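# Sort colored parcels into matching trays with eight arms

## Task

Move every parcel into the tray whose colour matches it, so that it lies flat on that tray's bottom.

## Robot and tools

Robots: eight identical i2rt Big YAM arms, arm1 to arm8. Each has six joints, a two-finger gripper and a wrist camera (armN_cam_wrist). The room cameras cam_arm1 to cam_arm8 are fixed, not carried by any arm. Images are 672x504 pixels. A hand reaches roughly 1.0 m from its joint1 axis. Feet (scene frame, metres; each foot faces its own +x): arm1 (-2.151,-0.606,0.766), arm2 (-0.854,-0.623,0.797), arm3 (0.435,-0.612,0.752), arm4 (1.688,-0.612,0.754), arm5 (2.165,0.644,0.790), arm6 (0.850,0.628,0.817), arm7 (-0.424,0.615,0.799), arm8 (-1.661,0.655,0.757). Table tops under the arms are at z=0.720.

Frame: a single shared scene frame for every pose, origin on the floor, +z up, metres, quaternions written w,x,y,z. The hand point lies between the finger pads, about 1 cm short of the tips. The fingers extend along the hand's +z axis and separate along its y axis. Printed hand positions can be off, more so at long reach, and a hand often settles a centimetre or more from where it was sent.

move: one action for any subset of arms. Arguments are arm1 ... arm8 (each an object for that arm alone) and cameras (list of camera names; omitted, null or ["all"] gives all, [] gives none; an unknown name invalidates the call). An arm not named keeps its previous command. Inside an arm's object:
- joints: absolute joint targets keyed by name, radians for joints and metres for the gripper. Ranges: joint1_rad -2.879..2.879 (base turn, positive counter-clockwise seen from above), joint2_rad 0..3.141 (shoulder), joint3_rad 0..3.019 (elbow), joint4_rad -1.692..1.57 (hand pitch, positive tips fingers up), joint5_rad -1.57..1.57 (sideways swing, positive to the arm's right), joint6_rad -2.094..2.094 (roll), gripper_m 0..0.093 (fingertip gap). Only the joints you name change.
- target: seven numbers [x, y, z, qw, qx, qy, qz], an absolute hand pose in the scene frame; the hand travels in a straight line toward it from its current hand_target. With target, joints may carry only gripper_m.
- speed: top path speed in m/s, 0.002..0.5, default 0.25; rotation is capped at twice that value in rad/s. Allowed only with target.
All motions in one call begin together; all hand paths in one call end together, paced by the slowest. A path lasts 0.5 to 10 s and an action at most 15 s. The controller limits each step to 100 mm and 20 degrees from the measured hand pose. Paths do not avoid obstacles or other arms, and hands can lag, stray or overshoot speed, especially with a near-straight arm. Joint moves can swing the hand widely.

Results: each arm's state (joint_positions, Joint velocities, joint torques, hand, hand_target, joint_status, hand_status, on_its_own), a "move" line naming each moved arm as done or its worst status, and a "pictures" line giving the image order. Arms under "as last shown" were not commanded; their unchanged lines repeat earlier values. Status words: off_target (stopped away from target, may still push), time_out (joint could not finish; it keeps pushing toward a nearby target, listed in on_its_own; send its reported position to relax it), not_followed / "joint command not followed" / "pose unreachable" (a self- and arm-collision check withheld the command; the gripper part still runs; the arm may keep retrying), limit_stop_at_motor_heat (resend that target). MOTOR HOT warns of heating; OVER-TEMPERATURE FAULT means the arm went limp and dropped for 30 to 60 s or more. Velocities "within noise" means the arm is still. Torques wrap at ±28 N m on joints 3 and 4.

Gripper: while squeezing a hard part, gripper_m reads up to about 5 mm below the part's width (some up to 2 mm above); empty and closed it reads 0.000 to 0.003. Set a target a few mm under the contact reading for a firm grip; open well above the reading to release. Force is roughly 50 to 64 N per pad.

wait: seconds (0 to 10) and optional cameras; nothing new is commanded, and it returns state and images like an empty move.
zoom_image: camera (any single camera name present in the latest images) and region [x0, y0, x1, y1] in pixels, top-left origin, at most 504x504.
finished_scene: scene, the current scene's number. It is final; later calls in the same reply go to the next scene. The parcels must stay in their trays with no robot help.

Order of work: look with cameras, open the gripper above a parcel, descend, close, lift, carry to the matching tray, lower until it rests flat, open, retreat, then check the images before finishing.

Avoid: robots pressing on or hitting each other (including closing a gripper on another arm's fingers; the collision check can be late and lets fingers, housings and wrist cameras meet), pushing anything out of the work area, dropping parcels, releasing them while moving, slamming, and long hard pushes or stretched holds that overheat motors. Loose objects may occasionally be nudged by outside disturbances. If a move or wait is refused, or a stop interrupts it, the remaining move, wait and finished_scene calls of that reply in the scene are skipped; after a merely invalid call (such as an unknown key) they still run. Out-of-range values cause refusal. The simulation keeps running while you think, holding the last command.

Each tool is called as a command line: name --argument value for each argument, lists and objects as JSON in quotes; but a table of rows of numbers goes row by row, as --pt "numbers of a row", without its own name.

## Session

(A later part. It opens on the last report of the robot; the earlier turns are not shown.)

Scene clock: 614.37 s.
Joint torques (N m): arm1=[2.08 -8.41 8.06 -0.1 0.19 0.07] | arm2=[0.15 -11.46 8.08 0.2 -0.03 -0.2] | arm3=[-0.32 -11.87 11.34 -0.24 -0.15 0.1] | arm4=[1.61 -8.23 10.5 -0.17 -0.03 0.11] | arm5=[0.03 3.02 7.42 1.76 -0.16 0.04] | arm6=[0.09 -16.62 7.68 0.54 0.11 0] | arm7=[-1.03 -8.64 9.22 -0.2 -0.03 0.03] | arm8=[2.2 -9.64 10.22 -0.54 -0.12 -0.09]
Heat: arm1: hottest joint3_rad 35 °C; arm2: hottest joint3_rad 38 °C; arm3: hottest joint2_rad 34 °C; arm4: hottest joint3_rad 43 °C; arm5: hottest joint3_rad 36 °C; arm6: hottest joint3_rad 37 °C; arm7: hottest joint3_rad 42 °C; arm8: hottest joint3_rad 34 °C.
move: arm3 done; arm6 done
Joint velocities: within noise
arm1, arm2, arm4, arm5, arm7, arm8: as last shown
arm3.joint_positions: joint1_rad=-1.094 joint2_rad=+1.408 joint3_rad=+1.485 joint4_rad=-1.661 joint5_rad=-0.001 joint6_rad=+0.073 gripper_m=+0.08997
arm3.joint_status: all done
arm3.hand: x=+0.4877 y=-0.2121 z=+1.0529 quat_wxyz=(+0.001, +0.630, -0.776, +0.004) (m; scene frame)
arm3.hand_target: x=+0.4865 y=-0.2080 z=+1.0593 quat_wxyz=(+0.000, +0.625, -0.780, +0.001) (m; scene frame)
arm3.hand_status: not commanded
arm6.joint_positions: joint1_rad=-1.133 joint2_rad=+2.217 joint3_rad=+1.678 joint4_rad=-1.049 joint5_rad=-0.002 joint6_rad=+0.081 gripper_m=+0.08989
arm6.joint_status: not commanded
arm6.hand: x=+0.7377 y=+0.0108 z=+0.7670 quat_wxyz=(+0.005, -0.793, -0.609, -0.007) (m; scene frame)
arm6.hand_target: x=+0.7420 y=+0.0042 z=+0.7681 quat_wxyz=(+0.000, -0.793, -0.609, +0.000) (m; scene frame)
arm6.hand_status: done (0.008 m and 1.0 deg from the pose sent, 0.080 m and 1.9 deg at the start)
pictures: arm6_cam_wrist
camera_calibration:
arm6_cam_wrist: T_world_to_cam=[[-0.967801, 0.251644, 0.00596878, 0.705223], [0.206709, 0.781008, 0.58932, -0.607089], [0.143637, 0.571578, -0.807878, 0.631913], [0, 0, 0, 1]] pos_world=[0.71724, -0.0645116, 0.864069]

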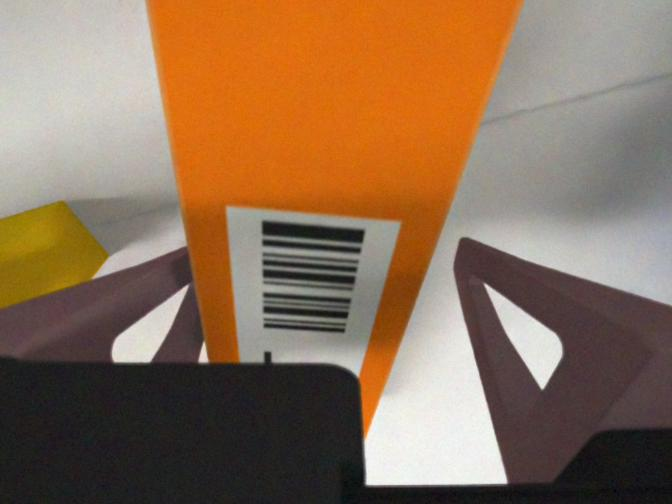

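move --arm6 '{"target":[0.745,0.010,0.765,0,0.7934,0.6088,0],"speed":0.2}' --cameras '[]'

move --arm6 '{"joints":{"gripper_m":0.045}}' --cameras '[]'

move --arm6 '{"target":[0.774,0.236,1.08,0,0.7934,0.6088,0],"speed":0.4}' --cameras '["arm6_cam_wrist"]'

Scene clock: 626.63 s.
Joint torques (N m): arm1=[1.9 -8.29 8.03 -0.13 0.21 0.09] | arm2=[0.15 -11.46 8.08 0.2 -0.03 -0.21] | arm3=[-0.44 -11.93 11.37 -0.24 -0.14 0.13] | arm4=[1.61 -8.23 10.5 -0.17 -0.03 0.11] | arm5=[-0.32 3.14 7.5 1.92 -0.19 0.04] | arm6=[0.15 -17.14 7.02 0.55 0.11 0] | arm7=[-1.14 -8.82 9.17 -0.24 -0.04 0.03] | arm8=[2.26 -9.88 10.22 -0.55 -0.11 -0.09]
Heat: arm1: hottest joint3_rad 35 °C; arm2: hottest joint3_rad 38 °C; arm3: hottest joint3_rad 35 °C; arm4: hottest joint3_rad 43 °C; arm5: hottest joint3_rad 36 °C; arm6: hottest joint3_rad 36 °C; arm7: hottest joint3_rad 42 °C; arm8: hottest joint3_rad 34 °C.
move: arm6 done
Joint velocities: within noise
arm1, arm3, arm5, arm7: as last shown
arm2.joint_positions: joint1_rad=-1.438 joint2_rad=+1.374 joint3_rad=+1.420 joint4_rad=-1.595 joint5_rad=+0.001 joint6_rad=-0.201 gripper_m=+0.08993
arm2.joint_status: not commanded
arm2.hand: x=-0.6513 y=-0.2771 z=+1.0847 quat_wxyz=(-0.010, +0.582, -0.813, -0.005) (m; scene frame)
arm2.hand_target: x=-0.6516 y=-0.2786 z=+1.0800 quat_wxyz=(+0.000, +0.588, -0.809, +0.000) (m; scene frame)
arm2.hand_status: not commanded
arm3.joint_positions: joint1_rad=-1.094 joint2_rad=+1.408 joint3_rad=+1.485 joint4_rad=-1.661 joint5_rad=-0.001 joint6_rad=+0.074 gripper_m=+0.08997
arm4.joint_positions: joint1_rad=+1.865 joint2_rad=+1.383 joint3_rad=+1.478 joint4_rad=-1.657 joint5_rad=+0.011 joint6_rad=-0.316 gripper_m=+0.08991
arm4.joint_status: not commanded
arm4.hand: x=+1.3127 y=-0.4786 z=+1.0625 quat_wxyz=(-0.002, +1.000, -0.004, -0.008) (m; scene frame)
arm4.hand_target: x=+1.3110 y=-0.4846 z=+1.0600 quat_wxyz=(+0.000, +1.000, +0.000, +0.000) (m; scene frame)
arm4.hand_status: not commanded
arm6.joint_positions: joint1_rad=-1.130 joint2_rad=+2.217 joint3_rad=+1.656 joint4_rad=-1.031 joint5_rad=-0.002 joint6_rad=+0.084 gripper_m=+0.08989
arm6.joint_status: not commanded
arm6.hand: x=+0.7406 y=+0.0159 z=+0.7597 quat_wxyz=(+0.006, -0.793, -0.609, -0.009) (m; scene frame)
arm6.hand_target: x=+0.7451 y=+0.0101 z=+0.7651 quat_wxyz=(+0.000, -0.793, -0.609, +0.000) (m; scene frame)
arm6.hand_status: done (0.009 m and 1.2 deg from the pose sent, 0.008 m and 1.0 deg at the start)
arm8.joint_positions: joint1_rad=+0.409 joint2_rad=+1.379 joint3_rad=+1.466 joint4_rad=-1.648 joint5_rad=+0.001 joint6_rad=+0.162 gripper_m=+0.08992
arm8.joint_status: not commanded
arm8.hand: x=-1.7400 y=+0.2642 z=+1.0606 quat_wxyz=(-0.004, -0.822, -0.569, +0.005) (m; scene frame)
arm8.hand_target: x=-1.7386 y=+0.2634 z=+1.0600 quat_wxyz=(+0.000, -0.819, -0.574, +0.000) (m; scene frame)
arm8.hand_status: not commanded
pictures: none
No camera images: "cameras" was empty.

Scene clock: 627.23 s.
Joint torques (N m): arm1=[1.9 -8.29 8.01 -0.14 0.21 0.08] | arm2=[0.09 -11.46 8.09 0.2 -0.03 -0.21] | arm3=[-0.38 -11.99 11.36 -0.24 -0.15 0.13] | arm4=[1.61 -8.23 10.5 -0.17 -0.03 0.11] | arm5=[0.15 2.67 7.42 1.84 -0.19 0.03] | arm6=[0.15 -17.2 7.02 0.54 0.1 -0.02] | arm7=[-0.85 -8.76 9.2 -0.24 -0.03 0.03] | arm8=[2.08 -9.64 10.24 -0.53 -0.11 -0.09]
Heat: arm1: hottest joint3_rad 35 °C; arm2: hottest joint3_rad 38 °C; arm3: hottest joint3_rad 35 °C; arm4: hottest joint3_rad 43 °C; arm5: hottest joint3_rad 36 °C; arm6: hottest joint3_rad 36 °C; arm7: hottest joint3_rad 42 °C; arm8: hottest joint3_rad 34 °C.
move: arm6 off_target
Joint velocities: within noise
arm1, arm2, arm3, arm4, arm5, arm7, arm8: as last shown
arm6.joint_positions: joint1_rad=-1.130 joint2_rad=+2.217 joint3_rad=+1.656 joint4_rad=-1.030 joint5_rad=-0.002 joint6_rad=+0.087 gripper_m=+0.06133
arm6.joint_status: gripper_m off_target (ended at +0.06136, target +0.04500)
arm6.hand: x=+0.7405 y=+0.0158 z=+0.7597 quat_wxyz=(+0.007, -0.794, -0.608, -0.008) (m; scene frame)
arm6.hand_target: x=+0.7451 y=+0.0101 z=+0.7651 quat_wxyz=(+0.000, -0.793, -0.609, +0.000) (m; scene frame)
arm6.hand_status: not commanded
pictures: none
No camera images: "cameras" was empty.

Scene clock: 629.10 s.
Joint torques (N m): arm1=[1.96 -8.59 8.03 -0.12 0.19 0.07] | arm2=[0.15 -11.46 8.08 0.2 -0.03 -0.21] | arm3=[-0.38 -12.04 11.34 -0.25 -0.15 0.13] | arm4=[1.61 -8.23 10.5 -0.17 -0.03 0.11] | arm5=[0.03 3.25 7.34 1.73 -0.16 0.01] | arm6=[-1.44 -7.88 11.23 -0.23 0.12 -0.17] | arm7=[-1.14 -8.64 9.18 -0.23 -0.03 0.04] | arm8=[2.02 -9.88 10.15 -0.51 -0.11 -0.08]
Heat: arm1: hottest joint3_rad 35 °C; arm2: hottest joint3_rad 38 °C; arm3: hottest joint3_rad 35 °C; arm4: hottest joint3_rad 43 °C; arm5: hottest joint3_rad 36 °C; arm6: hottest joint3_rad 36 °C; arm7: hottest joint3_rad 42 °C; arm8: hottest joint3_rad 34 °C.
move: arm6 off_target
Joint velocities: within noise
arm1, arm2, arm3, arm4, arm5, arm7, arm8: as last shown
arm6.joint_positions: joint1_rad=-1.133 joint2_rad=+1.382 joint3_rad=+1.329 joint4_rad=-1.543 joint5_rad=-0.002 joint6_rad=+0.079 gripper_m=+0.06135
arm6.joint_status: not commanded
arm6.hand: x=+0.7799 y=+0.2420 z=+1.0663 quat_wxyz=(+0.008, -0.793, -0.610, -0.010) (m; scene frame)
arm6.hand_target: x=+0.7742 y=+0.2364 z=+1.0799 quat_wxyz=(+0.000, -0.793, -0.609, +0.000) (m; scene frame)
arm6.hand_status: off_target (0.016 m and 1.5 deg from the pose sent, 0.390 m and 1.2 deg at the start; pose on its path clipped on 19 of 56 steps)
pictures: arm6_cam_wrist
camera_calibration:
arm6_cam_wrist: T_world_to_cam=[[-0.968278, 0.249778, 0.0070025, 0.685773], [0.2046, 0.776433, 0.596063, -0.977201], [0.143446, 0.578587, -0.802907, 0.728599], [0, 0, 0, 1]] pos_world=[0.75944, 0.165882, 1.16267]

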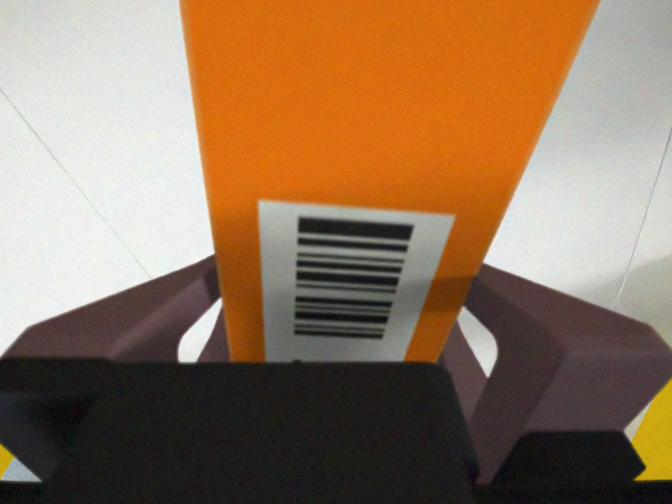

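move --arm6 '{"joints":{"joint1_rad":0.25,"joint6_rad":-0.38}}' --arm3 '{"target":[0.506,-0.014,0.88,0,-0.6088,0.7934,0],"speed":0.4}' --arm5 '{"joints":{"joint1_rad":0.66}}' --cameras '["arm3_cam_wrist"]'

move --arm6 '{"target":[1.535,0.364,0.87,0,0,1,0],"speed":0.4}' --cameras '["arm6_cam_wrist","cam_arm6"]'

Scene clock: 642.57 s.
Joint torques (N m): arm1=[1.79 -8.47 8.12 -0.12 0.19 0.09] | arm2=[0.09 -11.46 8.08 0.2 -0.03 -0.2] | arm3=[0.56 -20.6 13.55 0.1 -0.2 0.14] | arm4=[1.61 -8.23 10.5 -0.17 -0.03 0.11] | arm5=[-0.44 2.73 7.5 1.7 -0.21 0.05] | arm6=[-0.21 -8 11.25 -0.21 0.03 -0.16] | arm7=[-1.03 -8.64 9.2 -0.27 -0.04 0.03] | arm8=[2.26 -9.52 10.25 -0.54 -0.11 -0.09]
Heat: arm1: hottest joint3_rad 35 °C; arm2: hottest joint3_rad 38 °C; arm3: hottest joint3_rad 35 °C; arm4: hottest joint3_rad 43 °C; arm5: hottest joint3_rad 36 °C; arm6: hottest joint3_rad 38 °C; arm7: hottest joint3_rad 41 °C; arm8: hottest joint3_rad 34 °C.
move: arm3 off_target; arm5 done; arm6 done
Joint velocities: within noise
arm1, arm2, arm4, arm7, arm8: as last shown
arm3.joint_positions: joint1_rad=-1.094 joint2_rad=+1.964 joint3_rad=+1.692 joint4_rad=-1.358 joint5_rad=-0.003 joint6_rad=+0.126 gripper_m=+0.08997
arm3.joint_status: not commanded
arm3.hand: x=+0.5122 y=-0.0346 z=+0.8615 quat_wxyz=(+0.018, +0.609, -0.792, +0.019) (m; scene frame)
arm3.hand_target: x=+0.5058 y=-0.0152 z=+0.8805 quat_wxyz=(+0.000, +0.609, -0.793, -0.001) (m; scene frame)
arm3.hand_status: off_target (0.028 m and 3.0 deg from the pose sent, 0.264 m and 3.1 deg at the start)
arm5.joint_positions: joint1_rad=+0.653 joint2_rad=+0.625 joint3_rad=+1.427 joint4_rad=-1.371 joint5_rad=+0.001 joint6_rad=-0.010 gripper_m=+0.09397
arm5.joint_status: all done
arm5.hand: x=+1.9524 y=+0.5544 z=+1.3379 quat_wxyz=(+0.089, +0.861, +0.176, -0.469) (m; scene frame)
arm5.hand_target: x=+1.9552 y=+0.5536 z=+1.3504 quat_wxyz=(+0.095, +0.854, +0.174, -0.481) (m; scene frame)
arm5.hand_status: not commanded
arm6.joint_positions: joint1_rad=+0.245 joint2_rad=+1.382 joint3_rad=+1.329 joint4_rad=-1.544 joint5_rad=-0.001 joint6_rad=-0.373 gripper_m=+0.06155
arm6.joint_status: all done
arm6.hand: x=+1.2159 y=+0.4848 z=+1.0662 quat_wxyz=(+0.012, +0.000, -1.000, -0.005) (m; scene frame)
arm6.hand_target: x=+1.2228 y=+0.4842 z=+1.0798 quat_wxyz=(+0.000, +0.006, -1.000, +0.000) (m; scene frame)
arm6.hand_status: not commanded
pictures: arm3_cam_wrist
camera_calibration:
arm3_cam_wrist: T_world_to_cam=[[0.965251, -0.260707, 0.0179542, -0.520013], [-0.214614, -0.751646, 0.623673, -0.447627], [-0.149101, -0.605855, -0.781479, 0.852651], [0, 0, 0, 1]] pos_world=[0.533006, 0.0445544, 0.954838]

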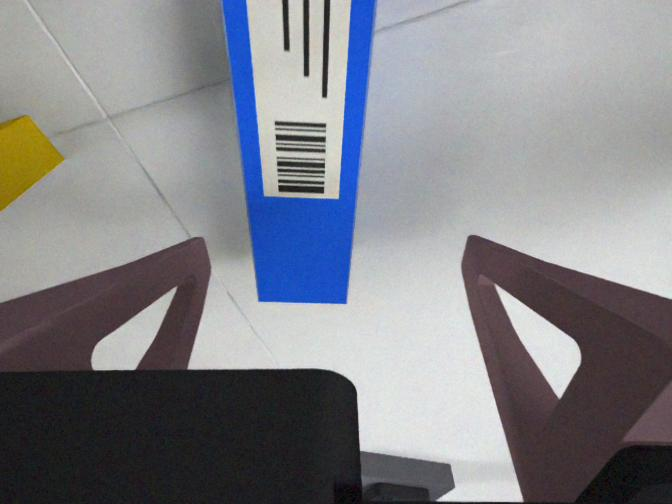

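Scene clock: 645.10 s.
Joint torques (N m): arm1=[1.85 -8.23 8.09 -0.2 0.2 0.07] | arm2=[0.15 -11.46 8.08 0.2 -0.03 -0.2] | arm3=[0.5 -20.66 13.55 0.1 -0.21 0.14] | arm4=[1.61 -8.18 10.5 -0.17 -0.02 0.11] | arm5=[-0.5 3.02 7.45 1.87 -0.16 0.07] | arm6=[-0.21 -18.96 13.14 -0.24 0.03 -0.04] | arm7=[-0.97 -8.82 9.22 -0.31 -0.03 0.02] | arm8=[2.37 -9.7 10.21 -0.49 -0.1 -0.09]
Heat: arm1: hottest joint3_rad 34 °C; arm2: hottest joint3_rad 38 °C; arm3: hottest joint3_rad 35 °C; arm4: hottest joint3_rad 43 °C; arm5: hottest joint3_rad 36 °C; arm6: hottest joint3_rad 38 °C; arm7: hottest joint3_rad 41 °C; arm8: hottest joint3_rad 34 °C.
move: arm6 off_target
Joint velocities: within noise
arm1.joint_positions: joint1_rad=-1.530 joint2_rad=+1.375 joint3_rad=+1.467 joint4_rad=-1.639 joint5_rad=+0.004 joint6_rad=+0.220 gripper_m=+0.08990
arm1.joint_status: not commanded
arm1.hand: x=-2.3034 y=-0.9744 z=+1.0739 quat_wxyz=(-0.012, -0.885, -0.465, +0.012) (m; scene frame)
arm1.hand_target: x=-2.3001 y=-0.9729 z=+1.0661 quat_wxyz=(+0.000, -0.885, -0.465, +0.000) (m; scene frame)
arm1.hand_status: not commanded
arm2, arm3, arm4, arm5, arm8: as last shown
arm6.joint_positions: joint1_rad=+0.245 joint2_rad=+2.414 joint3_rad=+2.287 joint4_rad=-1.482 joint5_rad=-0.001 joint6_rad=-0.373 gripper_m=+0.06155
arm6.joint_status: not commanded
arm6.hand: x=+1.5199 y=+0.3658 z=+0.8545 quat_wxyz=(+0.018, +0.000, -1.000, -0.007) (m; scene frame)
arm6.hand_target: x=+1.5340 y=+0.3643 z=+0.8702 quat_wxyz=(-0.001, +0.000, -1.000, +0.000) (m; scene frame)
arm6.hand_status: off_target (0.022 m and 2.2 deg from the pose sent, 0.394 m and 1.5 deg at the start)
arm7.joint_positions: joint1_rad=+2.157 joint2_rad=+1.374 joint3_rad=+1.420 joint4_rad=-1.590 joint5_rad=+0.000 joint6_rad=+0.136 gripper_m=+0.08994
arm7.joint_status: not commanded
arm7.hand: x=-0.4017 y=+1.0159 z=+1.0872 quat_wxyz=(-0.010, +0.637, -0.771, -0.011) (m; scene frame)
arm7.hand_target: x=-0.3982 y=+1.0120 z=+1.0800 quat_wxyz=(+0.000, +0.637, -0.771, +0.000) (m; scene frame)
arm7.hand_status: not commanded
pictures: arm6_cam_wrist, cam_arm6
camera_calibration:
arm6_cam_wrist: T_world_to_cam=[[0.0064881, -0.999946, -0.00815025, 0.36142], [-0.796984, -0.0100935, 0.603916, 0.704805], [-0.603966, 0.00257735, -0.797006, 1.72239], [0, 0, 0, 1]] pos_world=[1.59964, 0.364075, 0.950059]

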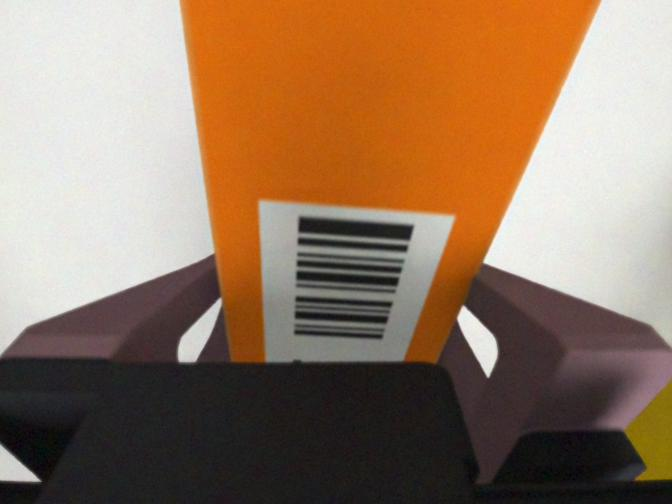

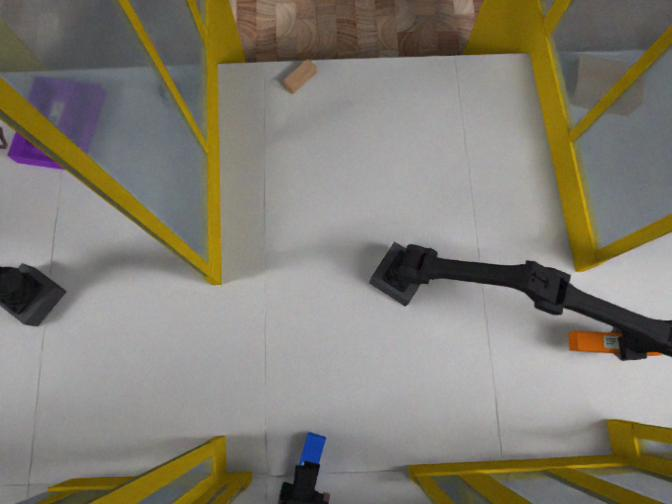

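move --arm6 '{"target":[1.532,0.364,0.77,0,0,1,0],"speed":0.2}' --arm3 '{"target":[0.505,0.019,0.772,0,-0.6088,0.7934,0],"speed":0.3}' --cameras '["arm3_cam_wrist","cam_arm5"]'

Scene clock: 659.00 s.
Joint torques (N m): arm1=[1.96 -8.41 8.01 -0.06 0.17 0.06] | arm2=[0.09 -11.46 8.08 0.2 -0.03 -0.2] | arm3=[0.5 -22.59 11.95 0.46 -0.21 0.15] | arm4=[1.61 -8.23 10.5 -0.17 -0.03 0.11] | arm5=[-0.44 2.78 7.5 1.77 -0.21 0.04] | arm6=[-0.26 -19.49 9.25 0.46 -0.02 -0.08] | arm7=[-1.03 -8.7 9.2 -0.25 -0.03 0.03] | arm8=[2.32 -9.82 10.21 -0.46 -0.13 -0.09]
Heat: arm1: hottest joint3_rad 34 °C; arm2: hottest joint3_rad 38 °C; arm3: hottest joint3_rad 35 °C; arm4: hottest joint3_rad 43 °C; arm5: hottest joint3_rad 37 °C; arm6: hottest joint3_rad 38 °C; arm7: hottest joint3_rad 41 °C; arm8: hottest joint3_rad 34 °C.
move: arm3 off_target; arm6 off_target
Joint velocities: within noise
arm1, arm2, arm4, arm5, arm7, arm8: as last shown
arm3.joint_positions: joint1_rad=-1.085 joint2_rad=+2.152 joint3_rad=+1.692 joint4_rad=-1.187 joint5_rad=-0.003 joint6_rad=+0.134 gripper_m=+0.08997
arm3.joint_status: not commanded
arm3.hand: x=+0.5113 y=-0.0064 z=+0.7504 quat_wxyz=(+0.024, +0.609, -0.792, +0.025) (m; scene frame)
arm3.hand_target: x=+0.5047 y=+0.0175 z=+0.7727 quat_wxyz=(+0.001, +0.609, -0.793, +0.000) (m; scene frame)
arm3.hand_status: off_target (0.034 m and 4.0 deg from the pose sent, 0.105 m and 3.1 deg at the start)
arm6.joint_positions: joint1_rad=+0.245 joint2_rad=+2.491 joint3_rad=+2.191 joint4_rad=-1.297 joint5_rad=+0.000 joint6_rad=-0.371 gripper_m=+0.06155
arm6.joint_status: not commanded
arm6.hand: x=+1.5232 y=+0.3646 z=+0.7641 quat_wxyz=(+0.012, -0.001, -1.000, -0.005) (m; scene frame)
arm6.hand_target: x=+1.5317 y=+0.3641 z=+0.7701 quat_wxyz=(+0.000, +0.000, -1.000, +0.000) (m; scene frame)
arm6.hand_status: off_target (0.011 m and 1.5 deg from the pose sent, 0.085 m and 2.2 deg at the start)
pictures: arm3_cam_wrist, cam_arm5
camera_calibration:
arm3_cam_wrist: T_world_to_cam=[[0.965271, -0.260425, 0.0207428, -0.511904], [-0.213616, -0.741073, 0.636536, -0.367292], [-0.150398, -0.618861, -0.770968, 0.775539], [0, 0, 0, 1]] pos_world=[0.532306, 0.0744483, 0.842329]

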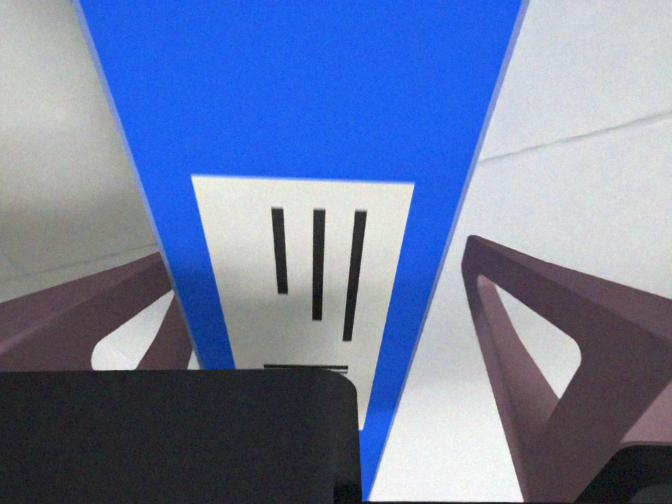

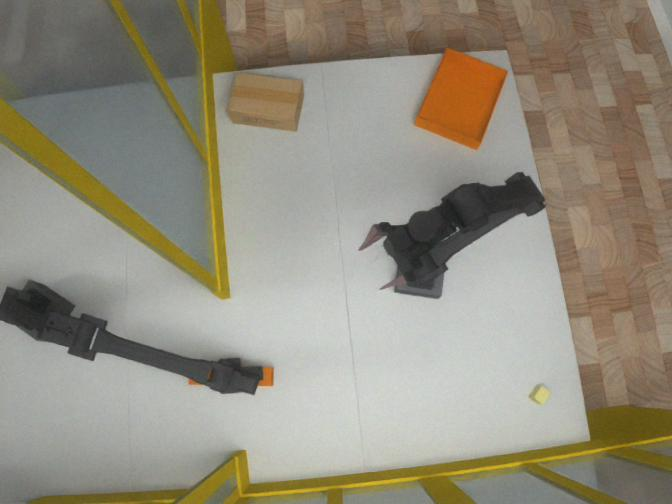

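move --arm6 '{"target":[1.532,0.364,0.763,0,0,1,0],"speed":0.1}' --arm3 '{"joints":{"gripper_m":0.045}}' --cameras '[]'

move --arm6 '{"joints":{"gripper_m":0.09}}' --arm3 '{"target":[0.487,-0.21,1.07,0,-0.6088,0.7934,0],"speed":0.4}' --cameras '["arm3_cam_wrist"]'

move --arm6 '{"target":[1.22,0.484,1.08,0,0,1,0],"speed":0.45}' --arm3 '{"joints":{"joint1_rad":2.11,"joint6_rad":-0.14}}' --cameras '["cam_arm5","cam_arm6","cam_arm3"]'

Scene clock: 670.13 s.
Joint torques (N m): arm1=[1.96 -8.23 8.09 0.01 0.2 0.06] | arm2=[0.09 -11.46 8.08 0.2 -0.03 -0.21] | arm3=[0.38 -23.36 12.18 0.47 -0.19 0.12] | arm4=[1.61 -8.23 10.5 -0.17 -0.02 0.11] | arm5=[-0.03 3.02 7.56 1.81 -0.2 0.03] | arm6=[-0.32 -19.31 8.88 0.58 -0.02 -0.07] | arm7=[-1.2 -8.7 9.18 -0.21 -0.03 0.03] | arm8=[2.08 -9.7 10.28 -0.54 -0.12 -0.1]
Heat: arm1: hottest joint3_rad 34 °C; arm2: hottest joint3_rad 38 °C; arm3: hottest joint3_rad 36 °C; arm4: hottest joint3_rad 43 °C; arm5: hottest joint3_rad 37 °C; arm6: hottest joint3_rad 38 °C; arm7: hottest joint3_rad 41 °C; arm8: hottest joint3_rad 34 °C.
move: arm3 off_target; arm6 done
Joint velocities: arm1=[within noise] | arm2=[within noise] | arm3=[within noise] | arm4=[within noise] | arm5=[within noise] | arm6=[-0.005 -0.005 -0.007 0.002 0.154 -0.022 0] | arm7=[within noise] | arm8=[within noise]
arm1, arm2, arm4, arm5, arm7, arm8: as last shown
arm3.joint_positions: joint1_rad=-1.085 joint2_rad=+2.152 joint3_rad=+1.692 joint4_rad=-1.187 joint5_rad=-0.004 joint6_rad=+0.135 gripper_m=+0.05891
arm3.joint_status: gripper_m off_target (ended at +0.05894, target +0.04500)
arm3.hand: x=+0.5113 y=-0.0064 z=+0.7504 quat_wxyz=(+0.024, +0.609, -0.792, +0.025) (m; scene frame)
arm3.hand_target: x=+0.5048 y=+0.0175 z=+0.7727 quat_wxyz=(+0.000, +0.609, -0.793, +0.000) (m; scene frame)
arm3.hand_status: not commanded
arm6.joint_positions: joint1_rad=+0.245 joint2_rad=+2.491 joint3_rad=+2.191 joint4_rad=-1.288 joint5_rad=+0.000 joint6_rad=-0.371 gripper_m=+0.06155
arm6.joint_status: not commanded
arm6.hand: x=+1.5252 y=+0.3638 z=+0.7641 quat_wxyz=(+0.008, -0.001, -1.000, -0.003) (m; scene frame)
arm6.hand_target: x=+1.5318 y=+0.3641 z=+0.7630 quat_wxyz=(+0.000, +0.000, -1.000, +0.000) (m; scene frame)
arm6.hand_status: done (0.007 m and 1.0 deg from the pose sent, 0.009 m and 1.5 deg at the start)
pictures: none
No camera images: "cameras" was empty.

Scene clock: 671.87 s.
Joint torques (N m): arm1=[1.96 -8.35 8.09 -0.09 0.19 0.08] | arm2=[0.15 -11.46 8.08 0.2 -0.03 -0.21] | arm3=[-1.2 -12.57 13.41 -0.35 -0.13 -0.1] | arm4=[1.61 -8.23 10.5 -0.17 -0.02 0.11] | arm5=[-0.32 2.9 7.5 1.84 -0.17 0.08] | arm6=[-0.26 -19.31 8.9 0.57 -0.01 -0.08] | arm7=[-1.14 -8.53 9.22 -0.29 -0.03 0.03] | arm8=[1.9 -9.58 10.26 -0.54 -0.1 -0.11]
Heat: arm1: hottest joint3_rad 34 °C; arm2: hottest joint3_rad 38 °C; arm3: hottest joint3_rad 36 °C; arm4: hottest joint3_rad 43 °C; arm5: hottest joint3_rad 37 °C; arm6: hottest joint3_rad 37 °C; arm7: hottest joint3_rad 41 °C; arm8: hottest joint3_rad 34 °C.
move: arm3 off_target; arm6 done
Joint velocities: within noise
arm1, arm2, arm4, arm5, arm7, arm8: as last shown
arm3.joint_positions: joint1_rad=-1.085 joint2_rad=+1.402 joint3_rad=+1.475 joint4_rad=-1.671 joint5_rad=-0.004 joint6_rad=+0.135 gripper_m=+0.05891
arm3.joint_status: not commanded
arm3.hand: x=+0.4833 y=-0.2173 z=+1.0514 quat_wxyz=(+0.007, +0.609, -0.793, +0.008) (m; scene frame)
arm3.hand_target: x=+0.4870 y=-0.2107 z=+1.0695 quat_wxyz=(-0.005, +0.609, -0.793, -0.005) (m; scene frame)
arm3.hand_status: off_target (0.020 m and 1.2 deg from the pose sent, 0.380 m and 4.0 deg at the start; pose on its path clipped on 22 of 52 steps; a joint's target at an end of its range on 18 of 52 steps)
arm6.joint_positions: joint1_rad=+0.245 joint2_rad=+2.491 joint3_rad=+2.191 joint4_rad=-1.287 joint5_rad=+0.000 joint6_rad=-0.371 gripper_m=+0.08987
arm6.joint_status: all done
arm6.hand: x=+1.5256 y=+0.3636 z=+0.7641 quat_wxyz=(+0.008, -0.001, -1.000, -0.003) (m; scene frame)
arm6.hand_target: x=+1.5319 y=+0.3641 z=+0.7630 quat_wxyz=(+0.000, +0.000, -1.000, +0.000) (m; scene frame)
arm6.hand_status: not commanded
pictures: arm3_cam_wrist
camera_calibration:
arm3_cam_wrist: T_world_to_cam=[[0.965024, -0.261803, 0.0137413, -0.538873], [-0.217617, -0.77072, 0.598861, -0.686048], [-0.146193, -0.580905, -0.800735, 0.910295], [0, 0, 0, 1]] pos_world=[0.503808, -0.141035, 1.14716]

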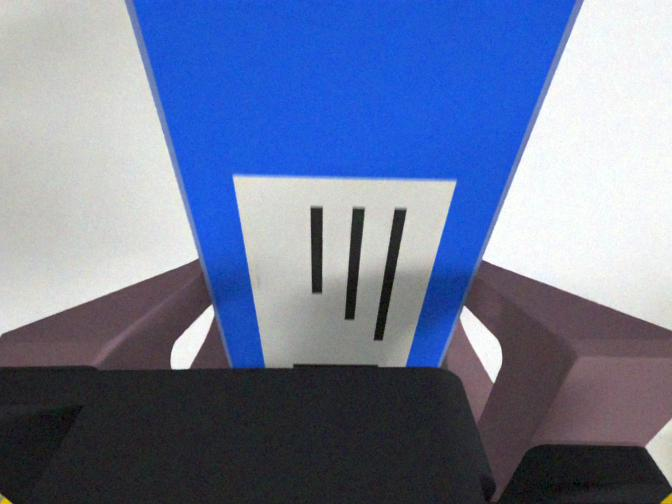

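Scene clock: 674.37 s.
Joint torques (N m): arm1=[2.08 -8.53 8.1 -0.13 0.21 0.08] | arm2=[0.09 -11.46 8.08 0.2 -0.03 -0.2] | arm3=[0.26 -15.38 13.34 -0.38 -0.14 -0.21] | arm4=[1.61 -8.23 10.48 -0.17 -0.03 0.11] | arm5=[-0.38 3.02 7.53 1.78 -0.16 0.05] | arm6=[-0.44 -7.65 9.31 -0.16 -0.01 -0.09] | arm7=[-1.08 -8.64 9.17 -0.25 -0.05 0.04] | arm8=[2.08 -9.88 10.17 -0.51 -0.1 -0.11]
Heat: arm1: hottest joint3_rad 34 °C; arm2: hottest joint3_rad 38 °C; arm3: hottest joint3_rad 36 °C; arm4: hottest joint3_rad 43 °C; arm5: hottest joint3_rad 37 °C; arm6: hottest joint3_rad 37 °C; arm7: hottest joint3_rad 41 °C; arm8: hottest joint3_rad 34 °C.
move: arm3 done; arm6 done
Joint velocities: within noise
arm1, arm5, arm7: as last shown
arm2.joint_positions: joint1_rad=-1.438 joint2_rad=+1.374 joint3_rad=+1.420 joint4_rad=-1.595 joint5_rad=+0.001 joint6_rad=-0.201 gripper_m=+0.08993
arm2.joint_status: not commanded
arm2.hand: x=-0.6513 y=-0.2771 z=+1.0847 quat_wxyz=(-0.010, +0.582, -0.813, -0.005) (m; scene frame)
arm2.hand_target: x=-0.6516 y=-0.2786 z=+1.0800 quat_wxyz=(+0.000, +0.588, -0.809, +0.000) (m; scene frame)
arm2.hand_status: not commanded
arm3.joint_positions: joint1_rad=+2.101 joint2_rad=+1.433 joint3_rad=+1.475 joint4_rad=-1.672 joint5_rad=-0.004 joint6_rad=-0.125 gripper_m=+0.05908
arm3.joint_status: all done
arm3.hand: x=+0.4017 y=-1.0162 z=+1.0345 quat_wxyz=(-0.017, +0.691, +0.723, +0.029) (m; scene frame)
arm3.hand_target: x=+0.4050 y=-1.0190 z=+1.0644 quat_wxyz=(+0.004, +0.682, +0.731, +0.003) (m; scene frame)
arm3.hand_status: not commanded
arm4.joint_positions: joint1_rad=+1.865 joint2_rad=+1.383 joint3_rad=+1.478 joint4_rad=-1.657 joint5_rad=+0.011 joint6_rad=-0.316 gripper_m=+0.08991
arm4.joint_status: not commanded
arm4.hand: x=+1.3127 y=-0.4786 z=+1.0625 quat_wxyz=(-0.002, +1.000, -0.004, -0.008) (m; scene frame)
arm4.hand_target: x=+1.3110 y=-0.4846 z=+1.0600 quat_wxyz=(+0.000, +1.000, +0.000, +0.000) (m; scene frame)
arm4.hand_status: not commanded
arm6.joint_positions: joint1_rad=+0.245 joint2_rad=+1.372 joint3_rad=+1.348 joint4_rad=-1.544 joint5_rad=+0.000 joint6_rad=-0.371 gripper_m=+0.08988
arm6.joint_status: not commanded
arm6.hand: x=+1.2191 y=+0.4835 z=+1.0770 quat_wxyz=(-0.001, -0.001, -1.000, +0.001) (m; scene frame)
arm6.hand_target: x=+1.2200 y=+0.4840 z=+1.0800 quat_wxyz=(+0.000, +0.000, -1.000, +0.000) (m; scene frame)
arm6.hand_status: done (0.003 m and 0.2 deg from the pose sent, 0.456 m and 0.9 deg at the start; pose on its path clipped on 26 of 75 steps)
arm8.joint_positions: joint1_rad=+0.409 joint2_rad=+1.379 joint3_rad=+1.466 joint4_rad=-1.648 joint5_rad=+0.001 joint6_rad=+0.162 gripper_m=+0.08992
arm8.joint_status: not commanded
arm8.hand: x=-1.7400 y=+0.2642 z=+1.0606 quat_wxyz=(-0.004, -0.822, -0.569, +0.005) (m; scene frame)
arm8.hand_target: x=-1.7386 y=+0.2634 z=+1.0600 quat_wxyz=(+0.000, -0.819, -0.574, +0.000) (m; scene frame)
arm8.hand_status: not commanded
pictures: cam_arm3, cam_arm5, cam_arm6

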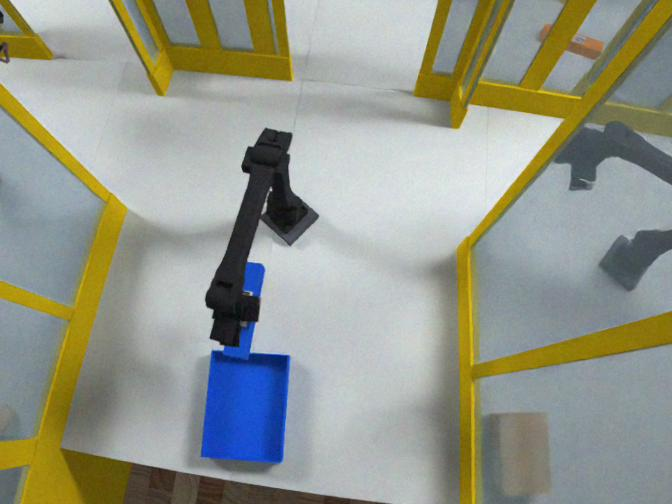

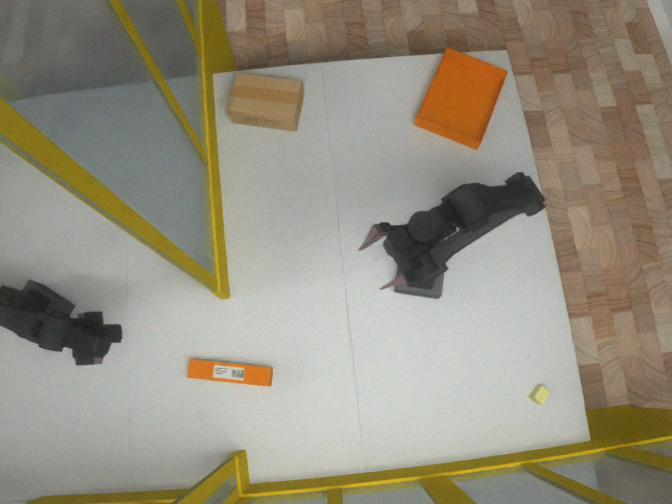

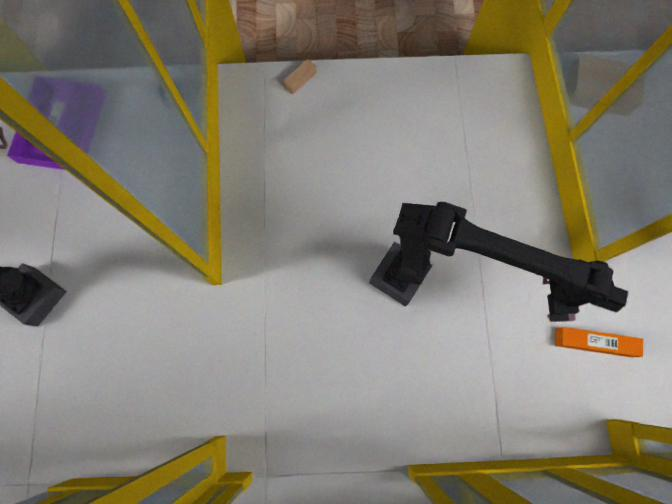

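move --arm3 '{"target":[0.385,-1.322,0.91,0,0.6807,0.7325,0],"speed":0.3}' --arm5 '{"joints":{"joint1_rad":0.66,"joint2_rad":1.4,"joint3_rad":1.42,"joint4_rad":-1.6,"joint5_rad":0,"joint6_rad":0.4,"gripper_m":0.09}}' --arm6 '{"joints":{"joint1_rad":-0.4}}' --cameras '["cam_arm3"]'

move --arm5 '{"target":[1.512,0.364,0.86,0,1,0,0],"speed":0.4}' --cameras '["arm3_cam_wrist","arm5_cam_wrist"]'

Scene clock: 691.50 s.
Joint torques (N m): arm1=[2.2 -8.41 7.97 -0.13 0.19 0.09] | arm2=[0.15 -11.46 8.08 0.18 -0.03 -0.21] | arm3=[0.56 -24.64 14.48 -0.23 0.01 -0.22] | arm4=[1.55 -8.23 10.5 -0.17 -0.02 0.11] | arm5=[-0.97 -9.99 8.05 -0.02 -0.16 0.03] | arm6=[-1.08 -7.65 9.28 -0.16 -0.02 -0.1] | arm7=[-1.08 -8.53 9.21 -0.24 -0.04 0.02] | arm8=[2.32 -9.58 10.19 -0.51 -0.11 -0.09]
Heat: arm1: hottest joint3_rad 34 °C; arm2: hottest joint3_rad 38 °C; arm3: hottest joint3_rad 37 °C; arm4: hottest joint3_rad 43 °C; arm5: hottest joint3_rad 37 °C; arm6: hottest joint3_rad 37 °C; arm7: hottest joint3_rad 41 °C; arm8: hottest joint3_rad 34 °C.
move: arm3 off_target; arm5 done; arm6 done
Joint velocities: within noise
arm1, arm2, arm4, arm7, arm8: as last shown
arm3.joint_positions: joint1_rad=+2.102 joint2_rad=+2.305 joint3_rad=+2.378 joint4_rad=-1.672 joint5_rad=+0.001 joint6_rad=-0.125 gripper_m=+0.05908
arm3.joint_status: not commanded
arm3.hand: x=+0.3784 y=-1.3102 z=+0.8951 quat_wxyz=(-0.010, +0.690, +0.723, +0.015) (m; scene frame)
arm3.hand_target: x=+0.3850 y=-1.3210 z=+0.9102 quat_wxyz=(+0.001, +0.681, +0.732, -0.001) (m; scene frame)
arm3.hand_status: off_target (0.020 m and 2.6 deg from the pose sent, 0.331 m and 4.1 deg at the start; a joint's target at an end of its range on 7 of 73 steps)
arm5.joint_positions: joint1_rad=+0.654 joint2_rad=+1.415 joint3_rad=+1.400 joint4_rad=-1.590 joint5_rad=+0.001 joint6_rad=+0.390 gripper_m=+0.09014
arm5.joint_status: all done
arm5.hand: x=+1.7905 y=+0.4885 z=+1.0519 quat_wxyz=(-0.010, +1.000, +0.002, +0.017) (m; scene frame)
arm5.hand_target: x=+1.7912 y=+0.4858 z=+1.0650 quat_wxyz=(-0.005, +1.000, +0.000, +0.006) (m; scene frame)
arm5.hand_status: not commanded
arm6.joint_positions: joint1_rad=-0.393 joint2_rad=+1.372 joint3_rad=+1.348 joint4_rad=-1.545 joint5_rad=+0.001 joint6_rad=-0.371 gripper_m=+0.08988
arm6.joint_status: all done
arm6.hand: x=+1.0602 y=+0.2924 z=+1.0770 quat_wxyz=(+0.000, -0.315, -0.949, +0.001) (m; scene frame)
arm6.hand_target: x=+1.0585 y=+0.2905 z=+1.0800 quat_wxyz=(+0.000, -0.318, -0.948, +0.000) (m; scene frame)
arm6.hand_status: not commanded
pictures: cam_arm3

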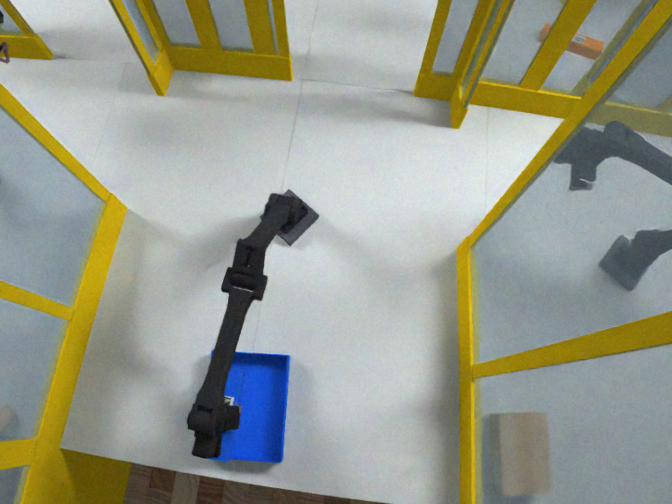

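Scene clock: 693.67 s.
Joint torques (N m): arm1=[2.02 -8.7 7.99 -0.14 0.18 0.07] | arm2=[0.09 -11.46 8.08 0.2 -0.03 -0.21] | arm3=[0.44 -24.7 14.43 -0.32 0.01 -0.22] | arm4=[1.61 -8.23 10.48 -0.17 -0.03 0.11] | arm5=[0.09 -20.01 9.89 -0.21 -0.21 0.07] | arm6=[-1.08 -7.59 9.31 -0.14 -0.02 -0.1] | arm7=[-1.14 -8.7 9.18 -0.25 -0.04 0.03] | arm8=[2.02 -9.99 10.25 -0.58 -0.12 -0.09]
Heat: arm1: hottest joint3_rad 34 °C; arm2: hottest joint3_rad 38 °C; arm3: hottest joint3_rad 37 °C; arm4: hottest joint3_rad 43 °C; arm5: hottest joint3_rad 37 °C; arm6: hottest joint3_rad 37 °C; arm7: hottest joint3_rad 41 °C; arm8: hottest joint3_rad 34 °C.
move: arm5 off_target
Joint velocities: within noise
arm1, arm2, arm4, arm6, arm7, arm8: as last shown
arm3.joint_positions: joint1_rad=+2.102 joint2_rad=+2.305 joint3_rad=+2.378 joint4_rad=-1.673 joint5_rad=+0.001 joint6_rad=-0.125 gripper_m=+0.05908
arm3.joint_status: not commanded
arm3.hand: x=+0.3784 y=-1.3101 z=+0.8951 quat_wxyz=(-0.010, +0.690, +0.723, +0.015) (m; scene frame)
arm3.hand_target: x=+0.3851 y=-1.3209 z=+0.9101 quat_wxyz=(+0.001, +0.681, +0.732, -0.001) (m; scene frame)
arm3.hand_status: not commanded
arm5.joint_positions: joint1_rad=+0.659 joint2_rad=+2.313 joint3_rad=+2.148 joint4_rad=-1.439 joint5_rad=-0.003 joint6_rad=+0.394 gripper_m=+0.09014
arm5.joint_status: not commanded
arm5.hand: x=+1.5224 y=+0.3740 z=+0.8414 quat_wxyz=(-0.008, +1.000, +0.002, +0.018) (m; scene frame)
arm5.hand_target: x=+1.5129 y=+0.3643 z=+0.8601 quat_wxyz=(+0.000, +1.000, +0.000, +0.000) (m; scene frame)
arm5.hand_status: off_target (0.024 m and 2.2 deg from the pose sent, 0.360 m and 2.3 deg at the start)
pictures: arm3_cam_wrist, arm5_cam_wrist
camera_calibration:
arm3_cam_wrist: T_world_to_cam=[[-0.99914, -0.04144, 0.00139412, 0.321362], [-0.0319851, 0.791703, 0.610069, 0.509113], [-0.026385, 0.6095, -0.792347, 1.64169], [0, 0, 0, 1]] pos_world=[0.380685, -1.39036, 0.989746]
arm5_cam_wrist: T_world_to_cam=[[0.00718433, 0.999726, 0.0222777, -0.402416], [0.80049, -0.0191015, 0.599042, -1.70801], [0.599303, 0.0135293, -0.800408, -0.119889], [0, 0, 0, 1]] pos_world=[1.44199, 0.371302, 0.936176]

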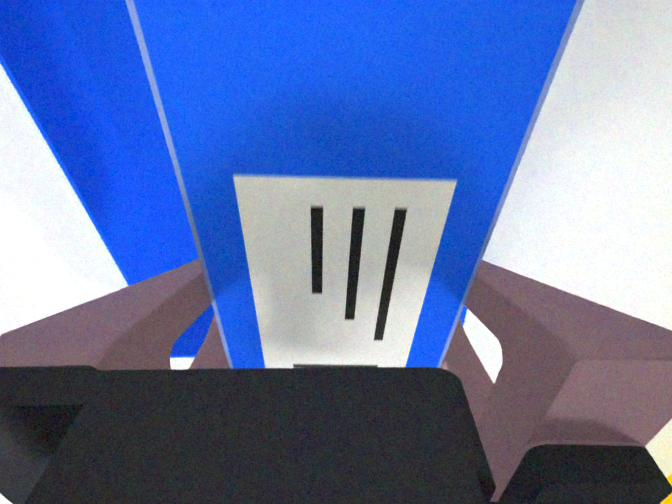

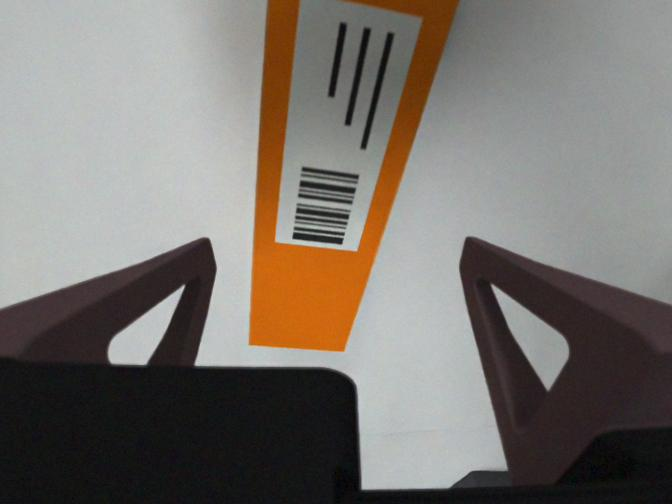

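move --arm3 '{"target":[0.402,-1.328,0.80,0,0.6807,0.7325,0],"speed":0.2}' --arm5 '{"target":[1.490,0.368,0.772,0,0.9956,-0.0932,0],"speed":0.3}' --cameras '["arm3_cam_wrist","arm5_cam_wrist","cam_arm3"]'

Scene clock: 720.50 s.
Joint torques (N m): arm1=[1.85 -8.47 7.98 -0.12 0.18 0.09] | arm2=[0.15 -11.46 8.08 0.2 -0.03 -0.2] | arm3=[0.62 -24.7 9.58 0.31 -0.09 0.06] | arm4=[1.55 -8.23 10.5 -0.17 -0.03 0.11] | arm5=[-0.62 -20.54 9.26 0.65 0.01 0.02] | arm6=[-1.08 -7.65 9.28 -0.14 -0.02 -0.09] | arm7=[-1.03 -8.59 9.2 -0.21 -0.03 0.03] | arm8=[2.02 -9.64 10.24 -0.55 -0.11 -0.1]
Heat: arm1: hottest joint3_rad 34 °C; arm2: hottest joint3_rad 38 °C; arm3: hottest joint3_rad 39 °C; arm4: hottest joint3_rad 43 °C; arm5: hottest joint3_rad 40 °C; arm6: hottest joint3_rad 36 °C; arm7: hottest joint3_rad 41 °C; arm8: hottest joint3_rad 34 °C.
move: arm3 off_target; arm5 off_target
Joint velocities: within noise
arm1, arm2, arm4, arm6, arm7, arm8: as last shown
arm3.joint_positions: joint1_rad=+2.124 joint2_rad=+2.342 joint3_rad=+2.207 joint4_rad=-1.435 joint5_rad=+0.004 joint6_rad=-0.125 gripper_m=+0.05905
arm3.joint_status: not commanded
arm3.hand: x=+0.3931 y=-1.3240 z=+0.8050 quat_wxyz=(-0.001, +0.683, +0.731, +0.002) (m; scene frame)
arm3.hand_target: x=+0.4020 y=-1.3278 z=+0.8002 quat_wxyz=(+0.000, +0.681, +0.733, +0.000) (m; scene frame)
arm3.hand_status: off_target (0.011 m and 0.4 deg from the pose sent, 0.100 m and 2.6 deg at the start)
arm5.joint_positions: joint1_rad=+0.651 joint2_rad=+2.442 joint3_rad=+2.160 joint4_rad=-1.335 joint5_rad=-0.006 joint6_rad=+0.564 gripper_m=+0.09012
arm5.joint_status: not commanded
arm5.hand: x=+1.5079 y=+0.3734 z=+0.7563 quat_wxyz=(-0.011, +0.996, -0.087, +0.024) (m; scene frame)
arm5.hand_target: x=+1.4910 y=+0.3685 z=+0.7725 quat_wxyz=(+0.000, +0.996, -0.093, +0.000) (m; scene frame)
arm5.hand_status: off_target (0.024 m and 3.1 deg from the pose sent, 0.077 m and 11.1 deg at the start)
pictures: arm3_cam_wrist, arm5_cam_wrist, cam_arm3
camera_calibration:
arm3_cam_wrist: T_world_to_cam=[[-0.997985, -0.0629394, 0.00798413, 0.3014], [-0.046335, 0.809031, 0.585937, 0.623541], [-0.0433379, 0.584387, -0.810317, 1.56708], [0, 0, 0, 1]] pos_world=[0.397598, -1.40127, 0.902067]
arm5_cam_wrist: T_world_to_cam=[[0.18324, 0.98254, 0.0322358, -0.666467], [0.777404, -0.164898, 0.607002, -1.56216], [0.601719, -0.0861666, -0.794046, -0.150441], [0, 0, 0, 1]] pos_world=[1.42707, 0.384271, 0.85026]

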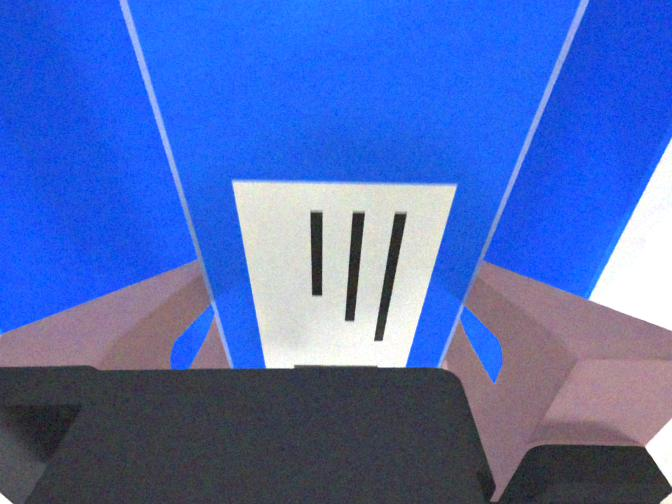

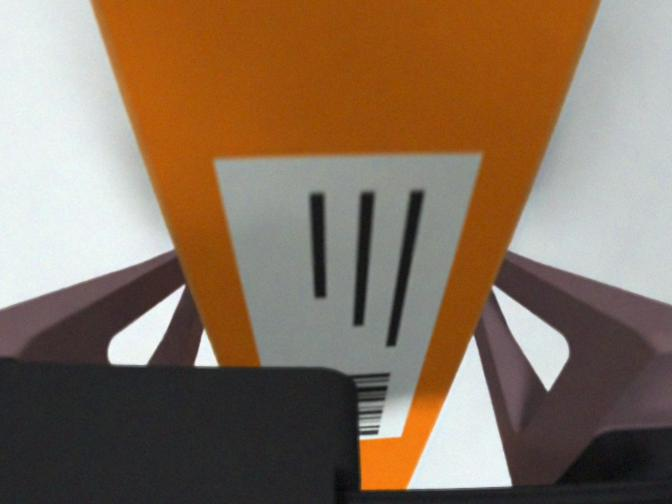

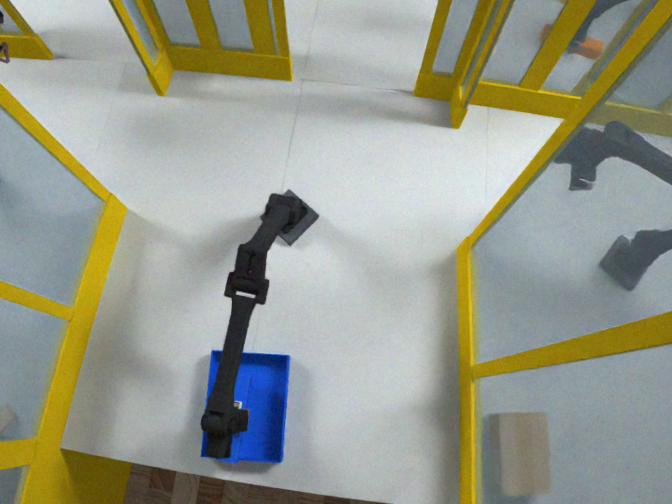

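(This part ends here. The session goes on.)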